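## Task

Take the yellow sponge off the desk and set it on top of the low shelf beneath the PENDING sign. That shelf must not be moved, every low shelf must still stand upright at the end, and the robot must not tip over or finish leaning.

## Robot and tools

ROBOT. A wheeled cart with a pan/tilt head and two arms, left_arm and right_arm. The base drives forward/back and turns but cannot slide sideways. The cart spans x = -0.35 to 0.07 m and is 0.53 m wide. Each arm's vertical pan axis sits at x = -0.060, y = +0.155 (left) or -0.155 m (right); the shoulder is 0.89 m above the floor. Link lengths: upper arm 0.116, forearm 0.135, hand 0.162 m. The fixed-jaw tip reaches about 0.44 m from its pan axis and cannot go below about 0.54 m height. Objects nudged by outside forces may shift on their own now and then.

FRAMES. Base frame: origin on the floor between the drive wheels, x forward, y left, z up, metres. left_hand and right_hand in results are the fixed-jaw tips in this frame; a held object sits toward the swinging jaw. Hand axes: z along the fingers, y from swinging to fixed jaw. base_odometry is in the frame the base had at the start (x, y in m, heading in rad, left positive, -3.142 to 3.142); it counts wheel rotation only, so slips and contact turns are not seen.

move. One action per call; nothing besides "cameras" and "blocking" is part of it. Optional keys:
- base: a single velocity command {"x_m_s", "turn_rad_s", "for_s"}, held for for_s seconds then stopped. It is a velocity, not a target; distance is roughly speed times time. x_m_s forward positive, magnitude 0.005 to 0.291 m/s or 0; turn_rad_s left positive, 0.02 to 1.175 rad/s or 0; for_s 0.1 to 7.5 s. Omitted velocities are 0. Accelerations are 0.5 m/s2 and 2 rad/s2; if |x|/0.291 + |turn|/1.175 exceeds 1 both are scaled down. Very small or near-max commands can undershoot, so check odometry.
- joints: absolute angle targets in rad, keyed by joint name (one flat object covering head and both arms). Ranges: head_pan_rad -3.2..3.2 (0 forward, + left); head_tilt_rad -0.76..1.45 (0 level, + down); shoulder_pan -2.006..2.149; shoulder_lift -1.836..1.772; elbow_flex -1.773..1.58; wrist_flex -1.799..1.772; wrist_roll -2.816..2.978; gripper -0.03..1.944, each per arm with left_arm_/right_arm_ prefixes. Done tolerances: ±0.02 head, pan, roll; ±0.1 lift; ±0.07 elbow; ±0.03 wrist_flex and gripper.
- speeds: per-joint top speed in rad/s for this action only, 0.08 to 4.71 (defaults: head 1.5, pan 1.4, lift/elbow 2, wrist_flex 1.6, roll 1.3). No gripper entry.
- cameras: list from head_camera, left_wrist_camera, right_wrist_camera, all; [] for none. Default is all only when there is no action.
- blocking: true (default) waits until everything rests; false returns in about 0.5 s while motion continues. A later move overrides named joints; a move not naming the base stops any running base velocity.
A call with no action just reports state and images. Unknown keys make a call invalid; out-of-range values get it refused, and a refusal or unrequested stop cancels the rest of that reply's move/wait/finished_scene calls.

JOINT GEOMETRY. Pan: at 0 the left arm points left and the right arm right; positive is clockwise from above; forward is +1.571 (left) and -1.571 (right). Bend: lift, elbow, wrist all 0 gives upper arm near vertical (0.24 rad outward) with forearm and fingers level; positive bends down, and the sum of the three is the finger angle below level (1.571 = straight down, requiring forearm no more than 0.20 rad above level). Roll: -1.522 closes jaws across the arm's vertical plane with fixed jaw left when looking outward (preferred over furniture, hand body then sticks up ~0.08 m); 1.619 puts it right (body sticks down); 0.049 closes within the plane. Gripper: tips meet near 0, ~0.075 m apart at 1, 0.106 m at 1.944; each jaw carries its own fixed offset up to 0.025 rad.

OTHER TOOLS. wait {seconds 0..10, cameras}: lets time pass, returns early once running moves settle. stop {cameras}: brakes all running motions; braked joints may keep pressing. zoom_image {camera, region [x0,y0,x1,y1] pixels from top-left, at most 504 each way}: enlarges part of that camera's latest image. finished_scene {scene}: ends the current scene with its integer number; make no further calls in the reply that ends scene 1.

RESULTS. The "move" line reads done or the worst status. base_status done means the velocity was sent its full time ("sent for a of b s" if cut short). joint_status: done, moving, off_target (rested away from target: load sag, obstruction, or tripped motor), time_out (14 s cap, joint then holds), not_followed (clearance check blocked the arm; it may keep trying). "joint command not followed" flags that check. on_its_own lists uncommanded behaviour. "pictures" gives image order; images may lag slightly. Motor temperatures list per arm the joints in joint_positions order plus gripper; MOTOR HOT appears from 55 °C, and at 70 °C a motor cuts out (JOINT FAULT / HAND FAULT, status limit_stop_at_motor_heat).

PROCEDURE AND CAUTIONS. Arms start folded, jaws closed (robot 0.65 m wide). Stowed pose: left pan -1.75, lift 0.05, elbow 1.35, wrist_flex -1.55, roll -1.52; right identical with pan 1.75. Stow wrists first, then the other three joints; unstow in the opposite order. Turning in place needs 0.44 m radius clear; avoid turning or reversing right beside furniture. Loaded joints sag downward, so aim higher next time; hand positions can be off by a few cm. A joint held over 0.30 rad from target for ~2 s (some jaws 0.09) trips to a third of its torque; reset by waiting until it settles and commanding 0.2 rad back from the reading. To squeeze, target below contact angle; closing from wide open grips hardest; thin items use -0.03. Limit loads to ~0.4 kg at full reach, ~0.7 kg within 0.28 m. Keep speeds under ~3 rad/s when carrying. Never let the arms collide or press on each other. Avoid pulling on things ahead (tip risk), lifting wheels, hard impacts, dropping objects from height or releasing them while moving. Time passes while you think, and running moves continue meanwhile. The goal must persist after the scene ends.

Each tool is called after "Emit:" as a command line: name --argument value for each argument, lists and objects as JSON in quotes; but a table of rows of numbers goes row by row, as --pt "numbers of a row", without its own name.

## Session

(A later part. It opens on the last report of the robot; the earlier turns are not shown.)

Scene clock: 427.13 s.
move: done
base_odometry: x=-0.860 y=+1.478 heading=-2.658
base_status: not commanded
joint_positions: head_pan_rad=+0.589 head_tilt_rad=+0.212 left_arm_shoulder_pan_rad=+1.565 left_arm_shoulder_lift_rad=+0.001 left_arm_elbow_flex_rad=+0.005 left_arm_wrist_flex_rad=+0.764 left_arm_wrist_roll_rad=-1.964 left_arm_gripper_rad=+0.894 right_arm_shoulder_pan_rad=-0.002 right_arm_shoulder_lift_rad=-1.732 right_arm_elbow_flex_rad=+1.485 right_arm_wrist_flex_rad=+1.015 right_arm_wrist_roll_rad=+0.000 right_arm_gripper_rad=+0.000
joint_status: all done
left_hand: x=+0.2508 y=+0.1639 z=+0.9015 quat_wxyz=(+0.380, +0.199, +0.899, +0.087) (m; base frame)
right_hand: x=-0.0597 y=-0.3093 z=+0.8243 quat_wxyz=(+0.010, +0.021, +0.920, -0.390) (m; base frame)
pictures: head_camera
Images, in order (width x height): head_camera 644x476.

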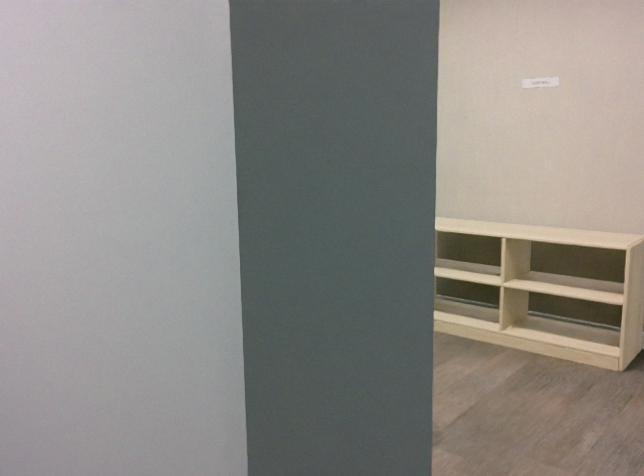

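Emit:
move --base '{"x_m_s": 0.27, "for_s": 5.5}' --joints '{"head_pan_rad": 0.35, "head_tilt_rad": 0.1}' --cameras '["head_camera"]'

Emit:
zoom_image --camera "head_camera" --region '[180, 0, 480, 200]'

Emit:
move --joints '{"head_pan_rad": 1.2}' --cameras '["head_camera"]'

Emit:
move --joints '{"head_pan_rad": 2.05}' --cameras '["head_camera"]'

Scene clock: 452.63 s.
Motor temperatures (°C): left_arm=[27 29 27 28 27 41] | right_arm=[28 26 26 26 27 27]
move: done
base_odometry: x=-2.174 y=+0.785 heading=-2.655
base_status: done (sent for 5.5 of 5.5 s)
joint_positions: head_pan_rad=+0.359 head_tilt_rad=+0.110 left_arm_shoulder_pan_rad=+1.565 left_arm_shoulder_lift_rad=+0.001 left_arm_elbow_flex_rad=+0.005 left_arm_wrist_flex_rad=+0.764 left_arm_wrist_roll_rad=-1.964 left_arm_gripper_rad=+0.894 right_arm_shoulder_pan_rad=+0.001 right_arm_shoulder_lift_rad=-1.732 right_arm_elbow_flex_rad=+1.485 right_arm_wrist_flex_rad=+1.015 right_arm_wrist_roll_rad=+0.000 right_arm_gripper_rad=+0.000
joint_status: all done
left_hand: x=+0.2508 y=+0.1639 z=+0.9015 quat_wxyz=(+0.380, +0.199, +0.899, +0.087) (m; base frame)
right_hand: x=-0.0602 y=-0.3093 z=+0.8243 quat_wxyz=(+0.009, +0.023, +0.920, -0.391) (m; base frame)
pictures: head_camera
Images, in order (width x height): head_camera 644x476.

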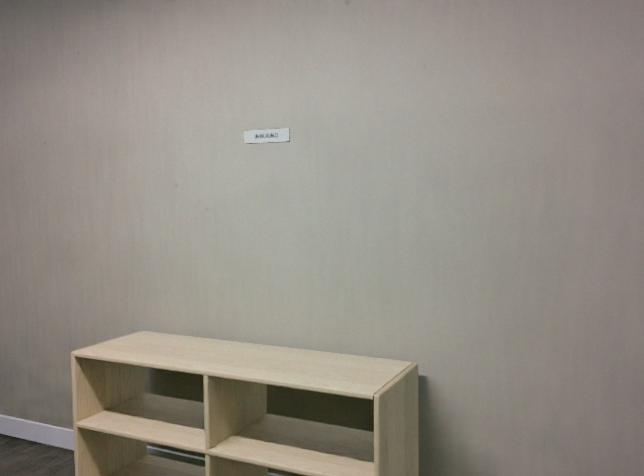

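Scaled by 1.680.

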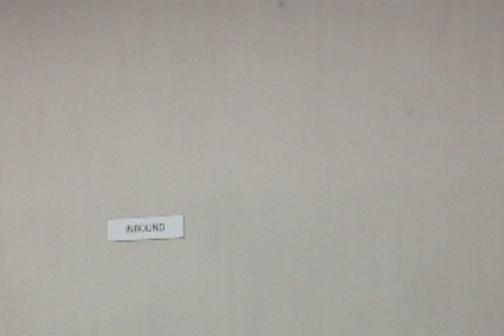

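Scene clock: 454.00 s.
move: done
base_odometry: x=-2.174 y=+0.785 heading=-2.655
base_status: not commanded
joint_positions: head_pan_rad=+1.189 head_tilt_rad=+0.110 left_arm_shoulder_pan_rad=+1.565 left_arm_shoulder_lift_rad=+0.001 left_arm_elbow_flex_rad=+0.005 left_arm_wrist_flex_rad=+0.764 left_arm_wrist_roll_rad=-1.964 left_arm_gripper_rad=+0.894 right_arm_shoulder_pan_rad=+0.001 right_arm_shoulder_lift_rad=-1.732 right_arm_elbow_flex_rad=+1.485 right_arm_wrist_flex_rad=+1.015 right_arm_wrist_roll_rad=+0.000 right_arm_gripper_rad=+0.000
joint_status: all done
left_hand: x=+0.2508 y=+0.1639 z=+0.9015 quat_wxyz=(+0.380, +0.199, +0.899, +0.087) (m; base frame)
right_hand: x=-0.0602 y=-0.3093 z=+0.8243 quat_wxyz=(+0.009, +0.023, +0.920, -0.391) (m; base frame)
pictures: head_camera
Images, in order (width x height): head_camera 644x476.

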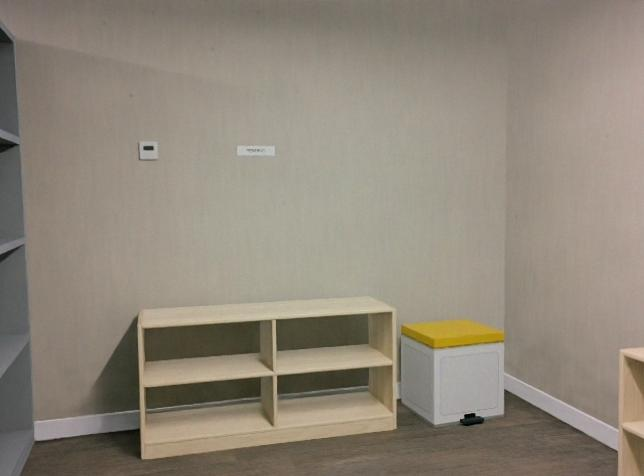

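Scene clock: 455.37 s.
move: done
base_odometry: x=-2.174 y=+0.785 heading=-2.655
base_status: not commanded
joint_positions: head_pan_rad=+2.039 head_tilt_rad=+0.110 left_arm_shoulder_pan_rad=+1.565 left_arm_shoulder_lift_rad=+0.001 left_arm_elbow_flex_rad=+0.005 left_arm_wrist_flex_rad=+0.764 left_arm_wrist_roll_rad=-1.964 left_arm_gripper_rad=+0.894 right_arm_shoulder_pan_rad=+0.001 right_arm_shoulder_lift_rad=-1.732 right_arm_elbow_flex_rad=+1.485 right_arm_wrist_flex_rad=+1.015 right_arm_wrist_roll_rad=+0.000 right_arm_gripper_rad=+0.000
joint_status: all done
left_hand: x=+0.2508 y=+0.1639 z=+0.9015 quat_wxyz=(+0.380, +0.199, +0.899, +0.087) (m; base frame)
right_hand: x=-0.0602 y=-0.3093 z=+0.8243 quat_wxyz=(+0.009, +0.023, +0.920, -0.391) (m; base frame)
pictures: head_camera
Images, in order (width x height): head_camera 644x476.

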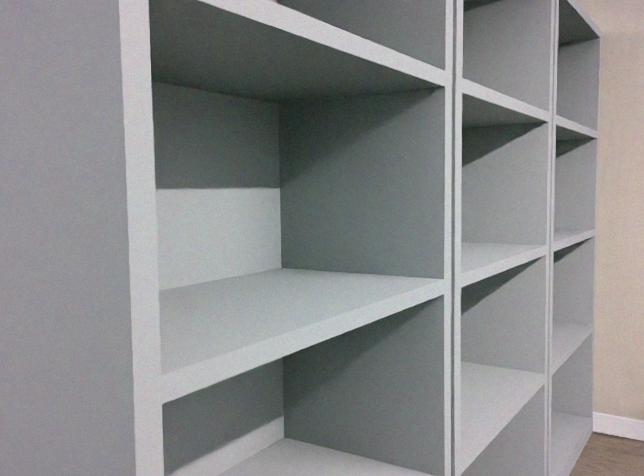

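Emit:
move --base '{"turn_rad_s": 0.7, "for_s": 1.76}' --joints '{"head_pan_rad": 0.1, "head_tilt_rad": 0.0}'

Emit:
move --base '{"x_m_s": 0.28, "for_s": 7.4}' --cameras '["head_camera"]'

Emit:
move --base '{"turn_rad_s": 0.4, "for_s": 0.815}' --joints '{"head_pan_rad": -0.05, "head_tilt_rad": 0.65}' --cameras '["head_camera"]'

Scene clock: 483.30 s.
move: done
base_odometry: x=-2.173 y=+0.785 heading=-1.421
base_status: done (sent for 1.77 of 1.77 s)
joint_positions: head_pan_rad=+0.109 head_tilt_rad=+0.010 left_arm_shoulder_pan_rad=+1.565 left_arm_shoulder_lift_rad=+0.001 left_arm_elbow_flex_rad=+0.005 left_arm_wrist_flex_rad=+0.764 left_arm_wrist_roll_rad=-1.964 left_arm_gripper_rad=+0.894 right_arm_shoulder_pan_rad=-0.005 right_arm_shoulder_lift_rad=-1.732 right_arm_elbow_flex_rad=+1.485 right_arm_wrist_flex_rad=+1.015 right_arm_wrist_roll_rad=+0.000 right_arm_gripper_rad=+0.000
joint_status: all done
left_hand: x=+0.2508 y=+0.1639 z=+0.9015 quat_wxyz=(+0.380, +0.199, +0.899, +0.087) (m; base frame)
right_hand: x=-0.0592 y=-0.3093 z=+0.8243 quat_wxyz=(+0.010, +0.020, +0.920, -0.390) (m; base frame)
pictures: none

Scene clock: 491.93 s.
move: done
base_odometry: x=-1.860 y=-1.262 heading=-1.419
base_status: done (sent for 7.4 of 7.4 s)
joint_positions: head_pan_rad=+0.109 head_tilt_rad=+0.010 left_arm_shoulder_pan_rad=+1.565 left_arm_shoulder_lift_rad=+0.001 left_arm_elbow_flex_rad=+0.005 left_arm_wrist_flex_rad=+0.764 left_arm_wrist_roll_rad=-1.964 left_arm_gripper_rad=+0.894 right_arm_shoulder_pan_rad=+0.003 right_arm_shoulder_lift_rad=-1.732 right_arm_elbow_flex_rad=+1.485 right_arm_wrist_flex_rad=+1.015 right_arm_wrist_roll_rad=+0.000 right_arm_gripper_rad=+0.000
joint_status: not commanded
left_hand: x=+0.2508 y=+0.1639 z=+0.9015 quat_wxyz=(+0.380, +0.199, +0.899, +0.087) (m; base frame)
right_hand: x=-0.0604 y=-0.3093 z=+0.8243 quat_wxyz=(+0.009, +0.024, +0.920, -0.391) (m; base frame)
pictures: head_camera
Images, in order (width x height): head_camera 644x476.

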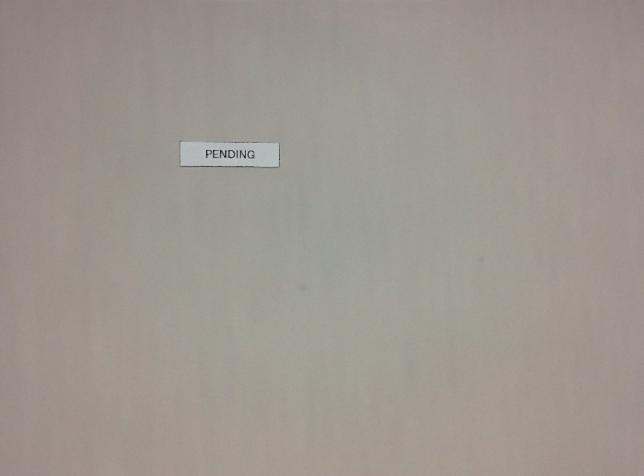

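Scene clock: 493.50 s.
move: done
base_odometry: x=-1.861 y=-1.261 heading=-1.099
base_status: done (sent for 0.8 of 0.8 s)
joint_positions: head_pan_rad=-0.041 head_tilt_rad=+0.644 left_arm_shoulder_pan_rad=+1.574 left_arm_shoulder_lift_rad=+0.001 left_arm_elbow_flex_rad=+0.005 left_arm_wrist_flex_rad=+0.764 left_arm_wrist_roll_rad=-1.964 left_arm_gripper_rad=+0.894 right_arm_shoulder_pan_rad=+0.000 right_arm_shoulder_lift_rad=-1.732 right_arm_elbow_flex_rad=+1.485 right_arm_wrist_flex_rad=+1.015 right_arm_wrist_roll_rad=+0.000 right_arm_gripper_rad=+0.000
joint_status: all done
left_hand: x=+0.2509 y=+0.1611 z=+0.9015 quat_wxyz=(+0.380, +0.203, +0.898, +0.085) (m; base frame)
right_hand: x=-0.0599 y=-0.3093 z=+0.8243 quat_wxyz=(+0.010, +0.022, +0.920, -0.391) (m; base frame)
pictures: head_camera
Images, in order (width x height): head_camera 644x476.

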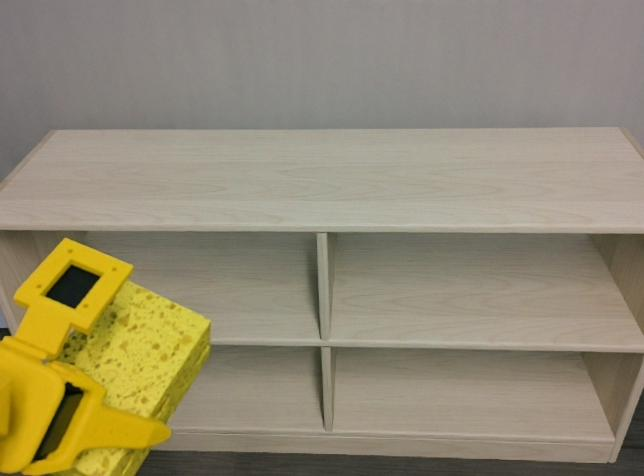

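Emit:
move --base '{"x_m_s": 0.24, "for_s": 3.0}' --joints '{"left_arm_shoulder_lift_rad": 0.62, "left_arm_elbow_flex_rad": 0.36, "left_arm_wrist_flex_rad": -0.02, "head_tilt_rad": 1.2}' --speeds '{"left_arm_shoulder_lift_rad": 0.6, "left_arm_elbow_flex_rad": 0.36, "left_arm_wrist_flex_rad": 0.75}' --cameras '["head_camera", "left_wrist_camera"]'

Scene clock: 513.70 s.
move: done
base_odometry: x=-1.532 y=-1.903 heading=-1.099
base_status: done (sent for 3 of 3 s)
joint_positions: head_pan_rad=-0.041 head_tilt_rad=+1.194 left_arm_shoulder_pan_rad=+1.574 left_arm_shoulder_lift_rad=+0.628 left_arm_elbow_flex_rad=+0.361 left_arm_wrist_flex_rad=-0.009 left_arm_wrist_roll_rad=-1.964 left_arm_gripper_rad=+0.894 right_arm_shoulder_pan_rad=+0.003 right_arm_shoulder_lift_rad=-1.732 right_arm_elbow_flex_rad=+1.485 right_arm_wrist_flex_rad=+1.015 right_arm_wrist_roll_rad=+0.000 right_arm_gripper_rad=+0.000
joint_status: all done
left_hand: x=+0.2297 y=+0.1611 z=+0.7272 quat_wxyz=(+0.284, +0.211, +0.933, +0.063) (m; base frame)
right_hand: x=-0.0604 y=-0.3093 z=+0.8243 quat_wxyz=(+0.009, +0.024, +0.920, -0.391) (m; base frame)
pictures: head_camera, left_wrist_camera
Images, in order (width x height): head_camera 644x476, left_wrist_camera 644x476.

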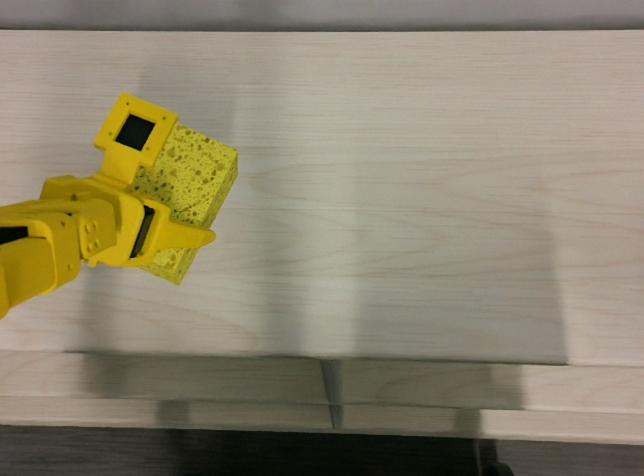

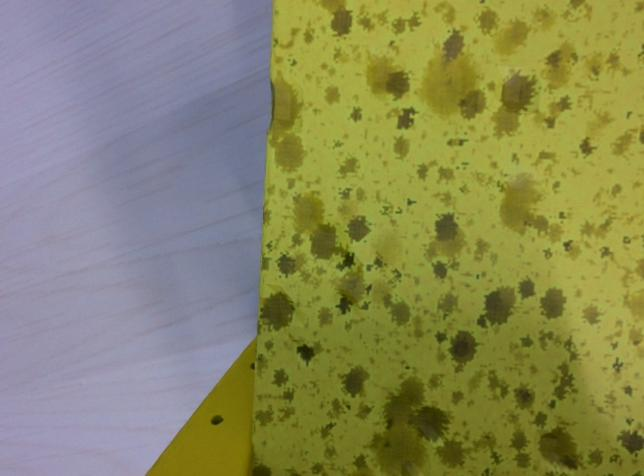

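Emit:
move --joints '{"left_arm_shoulder_lift_rad": 1.25, "left_arm_elbow_flex_rad": -0.28, "left_arm_wrist_flex_rad": -0.005}' --speeds '{"left_arm_shoulder_lift_rad": 0.5, "left_arm_elbow_flex_rad": 0.51}' --cameras '["left_wrist_camera"]'

Emit:
move --joints '{"left_arm_shoulder_lift_rad": 1.38, "left_arm_elbow_flex_rad": -0.42, "left_arm_wrist_flex_rad": -0.005}' --speeds '{"left_arm_shoulder_lift_rad": 0.2, "left_arm_elbow_flex_rad": 0.21}' --cameras '["head_camera", "left_wrist_camera"]'

Scene clock: 530.13 s.
Motor temperatures (°C): left_arm=[27 29 27 28 27 46] | right_arm=[28 26 26 26 27 27]
move: done
base_odometry: x=-1.532 y=-1.903 heading=-1.099
base_status: not commanded
joint_positions: head_pan_rad=-0.041 head_tilt_rad=+1.194 left_arm_shoulder_pan_rad=+1.574 left_arm_shoulder_lift_rad=+1.263 left_arm_elbow_flex_rad=-0.253 left_arm_wrist_flex_rad=-0.007 left_arm_wrist_roll_rad=-1.964 left_arm_gripper_rad=+0.894 right_arm_shoulder_pan_rad=+0.003 right_arm_shoulder_lift_rad=-1.732 right_arm_elbow_flex_rad=+1.485 right_arm_wrist_flex_rad=+1.015 right_arm_wrist_roll_rad=+0.000 right_arm_gripper_rad=+0.000
joint_status: all done
left_hand: x=+0.2513 y=+0.1611 z=+0.6563 quat_wxyz=(+0.273, +0.212, +0.936, +0.061) (m; base frame)
right_hand: x=-0.0604 y=-0.3093 z=+0.8243 quat_wxyz=(+0.009, +0.024, +0.920, -0.391) (m; base frame)
pictures: left_wrist_camera
Images, in order (width x height): left_wrist_camera 644x476.

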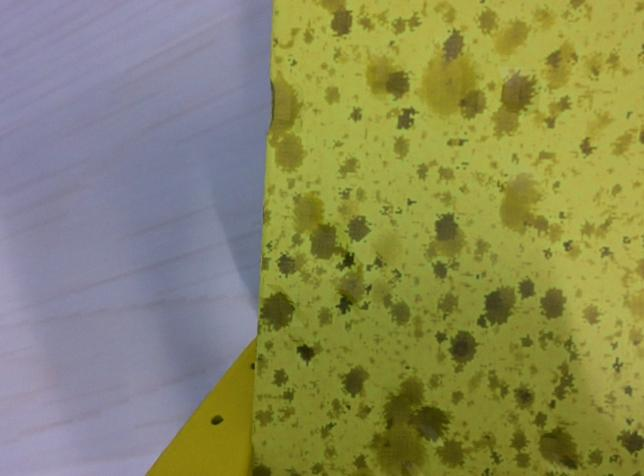

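Scene clock: 531.27 s.
move: done
base_odometry: x=-1.532 y=-1.903 heading=-1.099
base_status: not commanded
joint_positions: head_pan_rad=-0.041 head_tilt_rad=+1.194 left_arm_shoulder_pan_rad=+1.572 left_arm_shoulder_lift_rad=+1.384 left_arm_elbow_flex_rad=-0.394 left_arm_wrist_flex_rad=-0.007 left_arm_wrist_roll_rad=-1.955 left_arm_gripper_rad=+0.894 right_arm_shoulder_pan_rad=+0.003 right_arm_shoulder_lift_rad=-1.732 right_arm_elbow_flex_rad=+1.485 right_arm_wrist_flex_rad=+1.015 right_arm_wrist_roll_rad=+0.000 right_arm_gripper_rad=+0.000
joint_status: all done
left_hand: x=+0.2561 y=+0.1616 z=+0.6455 quat_wxyz=(+0.283, +0.206, +0.935, +0.062) (m; base frame)
right_hand: x=-0.0604 y=-0.3093 z=+0.8243 quat_wxyz=(+0.009, +0.024, +0.920, -0.391) (m; base frame)
pictures: head_camera, left_wrist_camera
Images, in order (width x height): head_camera 644x476, left_wrist_camera 644x476.

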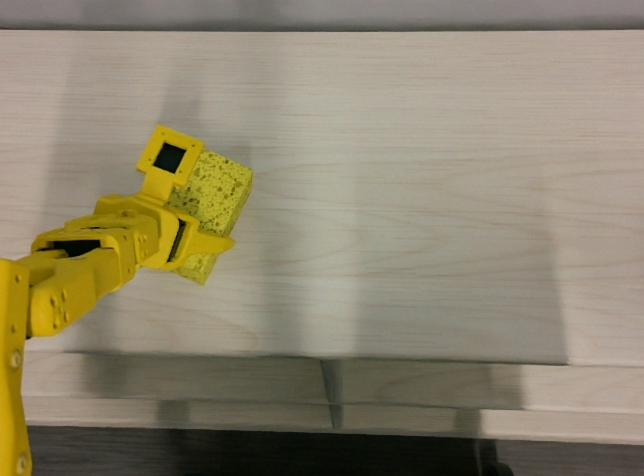

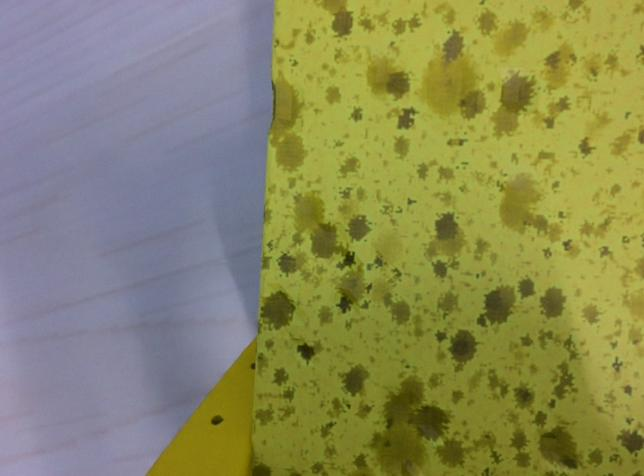

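Emit:
move --joints '{"left_arm_shoulder_lift_rad": 1.47, "left_arm_elbow_flex_rad": -0.48, "left_arm_wrist_flex_rad": -0.005}' --speeds '{"left_arm_shoulder_lift_rad": 0.2, "left_arm_elbow_flex_rad": 0.14}' --cameras '["left_wrist_camera"]'

Emit:
move --joints '{"left_arm_shoulder_lift_rad": 1.53, "left_arm_elbow_flex_rad": -0.5, "left_arm_wrist_flex_rad": -0.02}' --speeds '{"left_arm_shoulder_lift_rad": 0.15, "left_arm_elbow_flex_rad": 0.1}' --cameras '["head_camera", "left_wrist_camera"]'

Scene clock: 540.10 s.
move: done
base_odometry: x=-1.532 y=-1.903 heading=-1.099
base_status: not commanded
joint_positions: head_pan_rad=-0.041 head_tilt_rad=+1.194 left_arm_shoulder_pan_rad=+1.576 left_arm_shoulder_lift_rad=+1.441 left_arm_elbow_flex_rad=-0.477 left_arm_wrist_flex_rad=-0.007 left_arm_wrist_roll_rad=-1.955 left_arm_gripper_rad=+0.894 right_arm_shoulder_pan_rad=+0.003 right_arm_shoulder_lift_rad=-1.732 right_arm_elbow_flex_rad=+1.485 right_arm_wrist_flex_rad=+1.015 right_arm_wrist_roll_rad=+0.000 right_arm_gripper_rad=+0.000
joint_status: all done
left_hand: x=+0.2618 y=+0.1606 z=+0.6435 quat_wxyz=(+0.295, +0.207, +0.931, +0.064) (m; base frame)
right_hand: x=-0.0604 y=-0.3093 z=+0.8243 quat_wxyz=(+0.009, +0.024, +0.920, -0.391) (m; base frame)
pictures: left_wrist_camera
Images, in order (width x height): left_wrist_camera 644x476.

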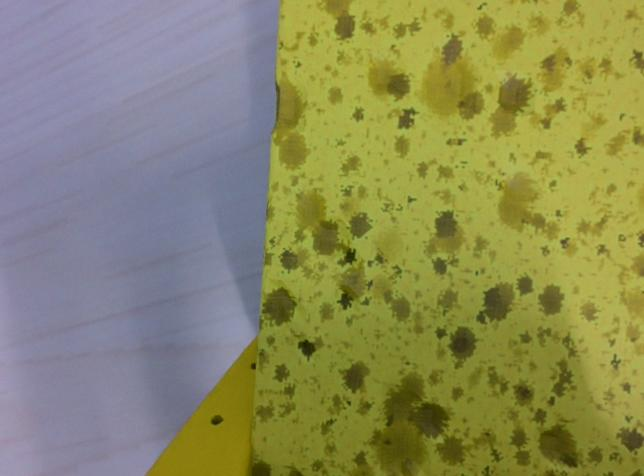

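Scene clock: 540.83 s.
move: done
base_odometry: x=-1.532 y=-1.903 heading=-1.099
base_status: not commanded
joint_positions: head_pan_rad=-0.041 head_tilt_rad=+1.194 left_arm_shoulder_pan_rad=+1.576 left_arm_shoulder_lift_rad=+1.462 left_arm_elbow_flex_rad=-0.501 left_arm_wrist_flex_rad=-0.018 left_arm_wrist_roll_rad=-1.955 left_arm_gripper_rad=+0.894 right_arm_shoulder_pan_rad=+0.003 right_arm_shoulder_lift_rad=-1.732 right_arm_elbow_flex_rad=+1.485 right_arm_wrist_flex_rad=+1.015 right_arm_wrist_roll_rad=+0.000 right_arm_gripper_rad=+0.000
joint_status: all done
left_hand: x=+0.2636 y=+0.1606 z=+0.6426 quat_wxyz=(+0.302, +0.206, +0.929, +0.066) (m; base frame)
right_hand: x=-0.0604 y=-0.3093 z=+0.8243 quat_wxyz=(+0.009, +0.024, +0.920, -0.391) (m; base frame)
pictures: head_camera, left_wrist_camera
Images, in order (width x height): head_camera 644x476, left_wrist_camera 644x476.

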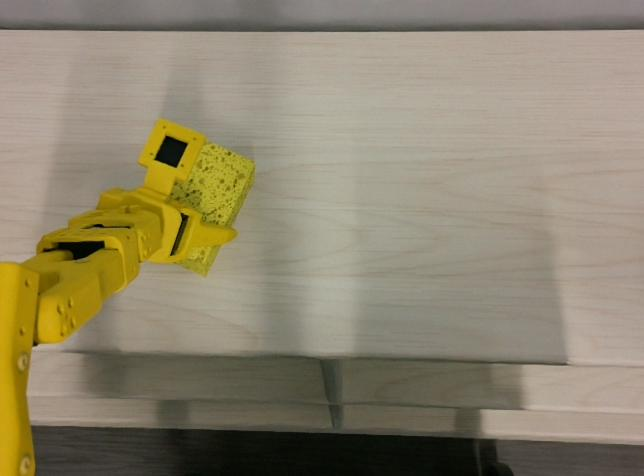

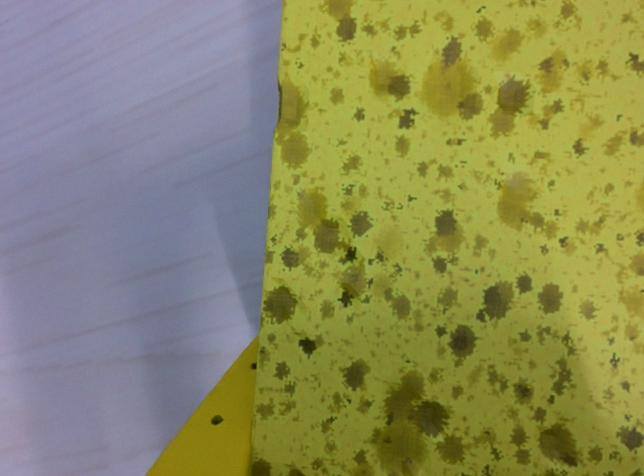

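Emit:
move --joints '{"left_arm_shoulder_lift_rad": 1.47, "left_arm_gripper_rad": 1.1}' --cameras '["head_camera", "left_wrist_camera"]'

Emit:
move --joints '{"left_arm_gripper_rad": 1.5}'

Emit:
move --joints '{"left_arm_shoulder_lift_rad": 0.6, "left_arm_elbow_flex_rad": 0.3, "left_arm_wrist_flex_rad": 0.04}' --speeds '{"left_arm_shoulder_lift_rad": 0.6, "left_arm_elbow_flex_rad": 0.55, "left_arm_wrist_flex_rad": 0.1}' --cameras '["head_camera", "left_wrist_camera"]'

Scene clock: 556.10 s.
move: done
base_odometry: x=-1.532 y=-1.903 heading=-1.099
base_status: not commanded
joint_positions: head_pan_rad=-0.042 head_tilt_rad=+1.194 left_arm_shoulder_pan_rad=+1.565 left_arm_shoulder_lift_rad=+1.472 left_arm_elbow_flex_rad=-0.504 left_arm_wrist_flex_rad=-0.026 left_arm_wrist_roll_rad=-1.955 left_arm_gripper_rad=+1.095 right_arm_shoulder_pan_rad=+0.003 right_arm_shoulder_lift_rad=-1.732 right_arm_elbow_flex_rad=+1.485 right_arm_wrist_flex_rad=+1.015 right_arm_wrist_roll_rad=+0.000 right_arm_gripper_rad=+0.000
joint_status: all done
left_hand: x=+0.2629 y=+0.1640 z=+0.6412 quat_wxyz=(+0.302, +0.201, +0.929, +0.067) (m; base frame)
right_hand: x=-0.0604 y=-0.3093 z=+0.8243 quat_wxyz=(+0.009, +0.024, +0.920, -0.391) (m; base frame)
pictures: head_camera, left_wrist_camera
Images, in order (width x height): head_camera 644x476, left_wrist_camera 644x476.

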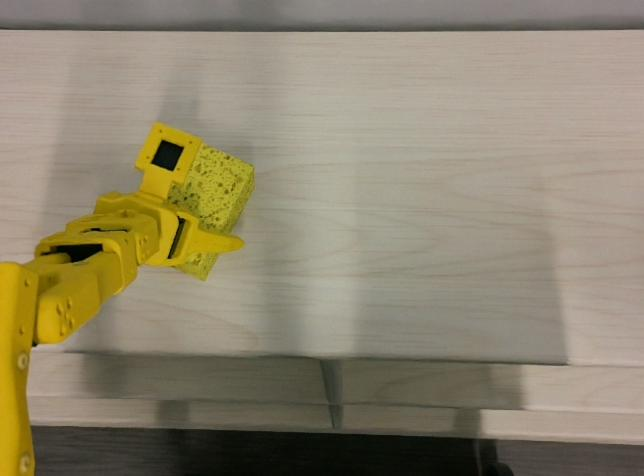

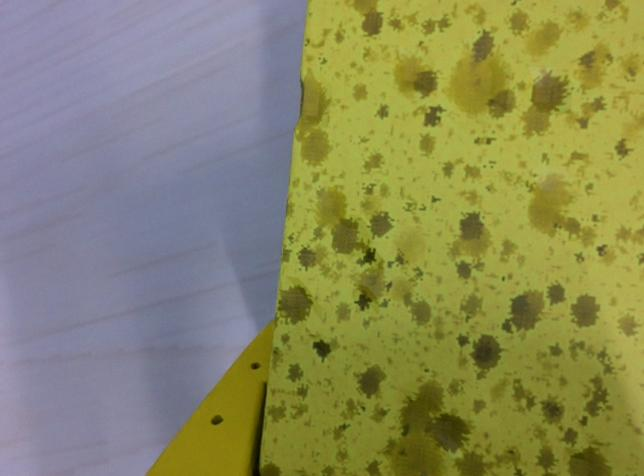

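Scene clock: 556.83 s.
move: done
base_odometry: x=-1.532 y=-1.903 heading=-1.099
base_status: not commanded
joint_positions: head_pan_rad=-0.041 head_tilt_rad=+1.194 left_arm_shoulder_pan_rad=+1.565 left_arm_shoulder_lift_rad=+1.481 left_arm_elbow_flex_rad=-0.496 left_arm_wrist_flex_rad=-0.015 left_arm_wrist_roll_rad=-1.955 left_arm_gripper_rad=+1.493 right_arm_shoulder_pan_rad=+0.003 right_arm_shoulder_lift_rad=-1.732 right_arm_elbow_flex_rad=+1.485 right_arm_wrist_flex_rad=+1.015 right_arm_wrist_roll_rad=+0.000 right_arm_gripper_rad=+0.000
joint_status: all done
left_hand: x=+0.2573 y=+0.1640 z=+0.6361 quat_wxyz=(+0.289, +0.202, +0.933, +0.064) (m; base frame)
right_hand: x=-0.0604 y=-0.3093 z=+0.8243 quat_wxyz=(+0.009, +0.024, +0.920, -0.391) (m; base frame)
pictures: none

Scene clock: 558.87 s.
move: done
base_odometry: x=-1.532 y=-1.903 heading=-1.099
base_status: not commanded
joint_positions: head_pan_rad=-0.041 head_tilt_rad=+1.194 left_arm_shoulder_pan_rad=+1.565 left_arm_shoulder_lift_rad=+0.656 left_arm_elbow_flex_rad=+0.300 left_arm_wrist_flex_rad=+0.037 left_arm_wrist_roll_rad=-1.955 left_arm_gripper_rad=+1.493 right_arm_shoulder_pan_rad=+0.003 right_arm_shoulder_lift_rad=-1.732 right_arm_elbow_flex_rad=+1.485 right_arm_wrist_flex_rad=+1.015 right_arm_wrist_roll_rad=+0.000 right_arm_gripper_rad=+0.000
joint_status: all done
left_hand: x=+0.2337 y=+0.1639 z=+0.7263 quat_wxyz=(+0.278, +0.203, +0.937, +0.062) (m; base frame)
right_hand: x=-0.0604 y=-0.3093 z=+0.8243 quat_wxyz=(+0.009, +0.024, +0.920, -0.391) (m; base frame)
pictures: head_camera, left_wrist_camera
Images, in order (width x height): head_camera 644x476, left_wrist_camera 644x476.

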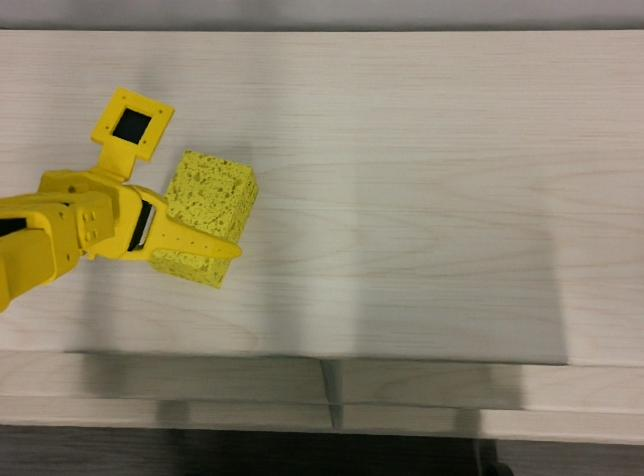

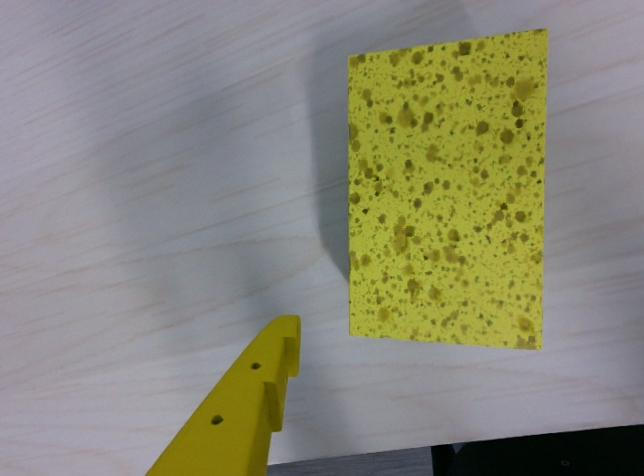

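Sponge rests flat on the PENDING shelf, released.

Emit:
finished_scene --scene 3

The scene is finished: the task was done.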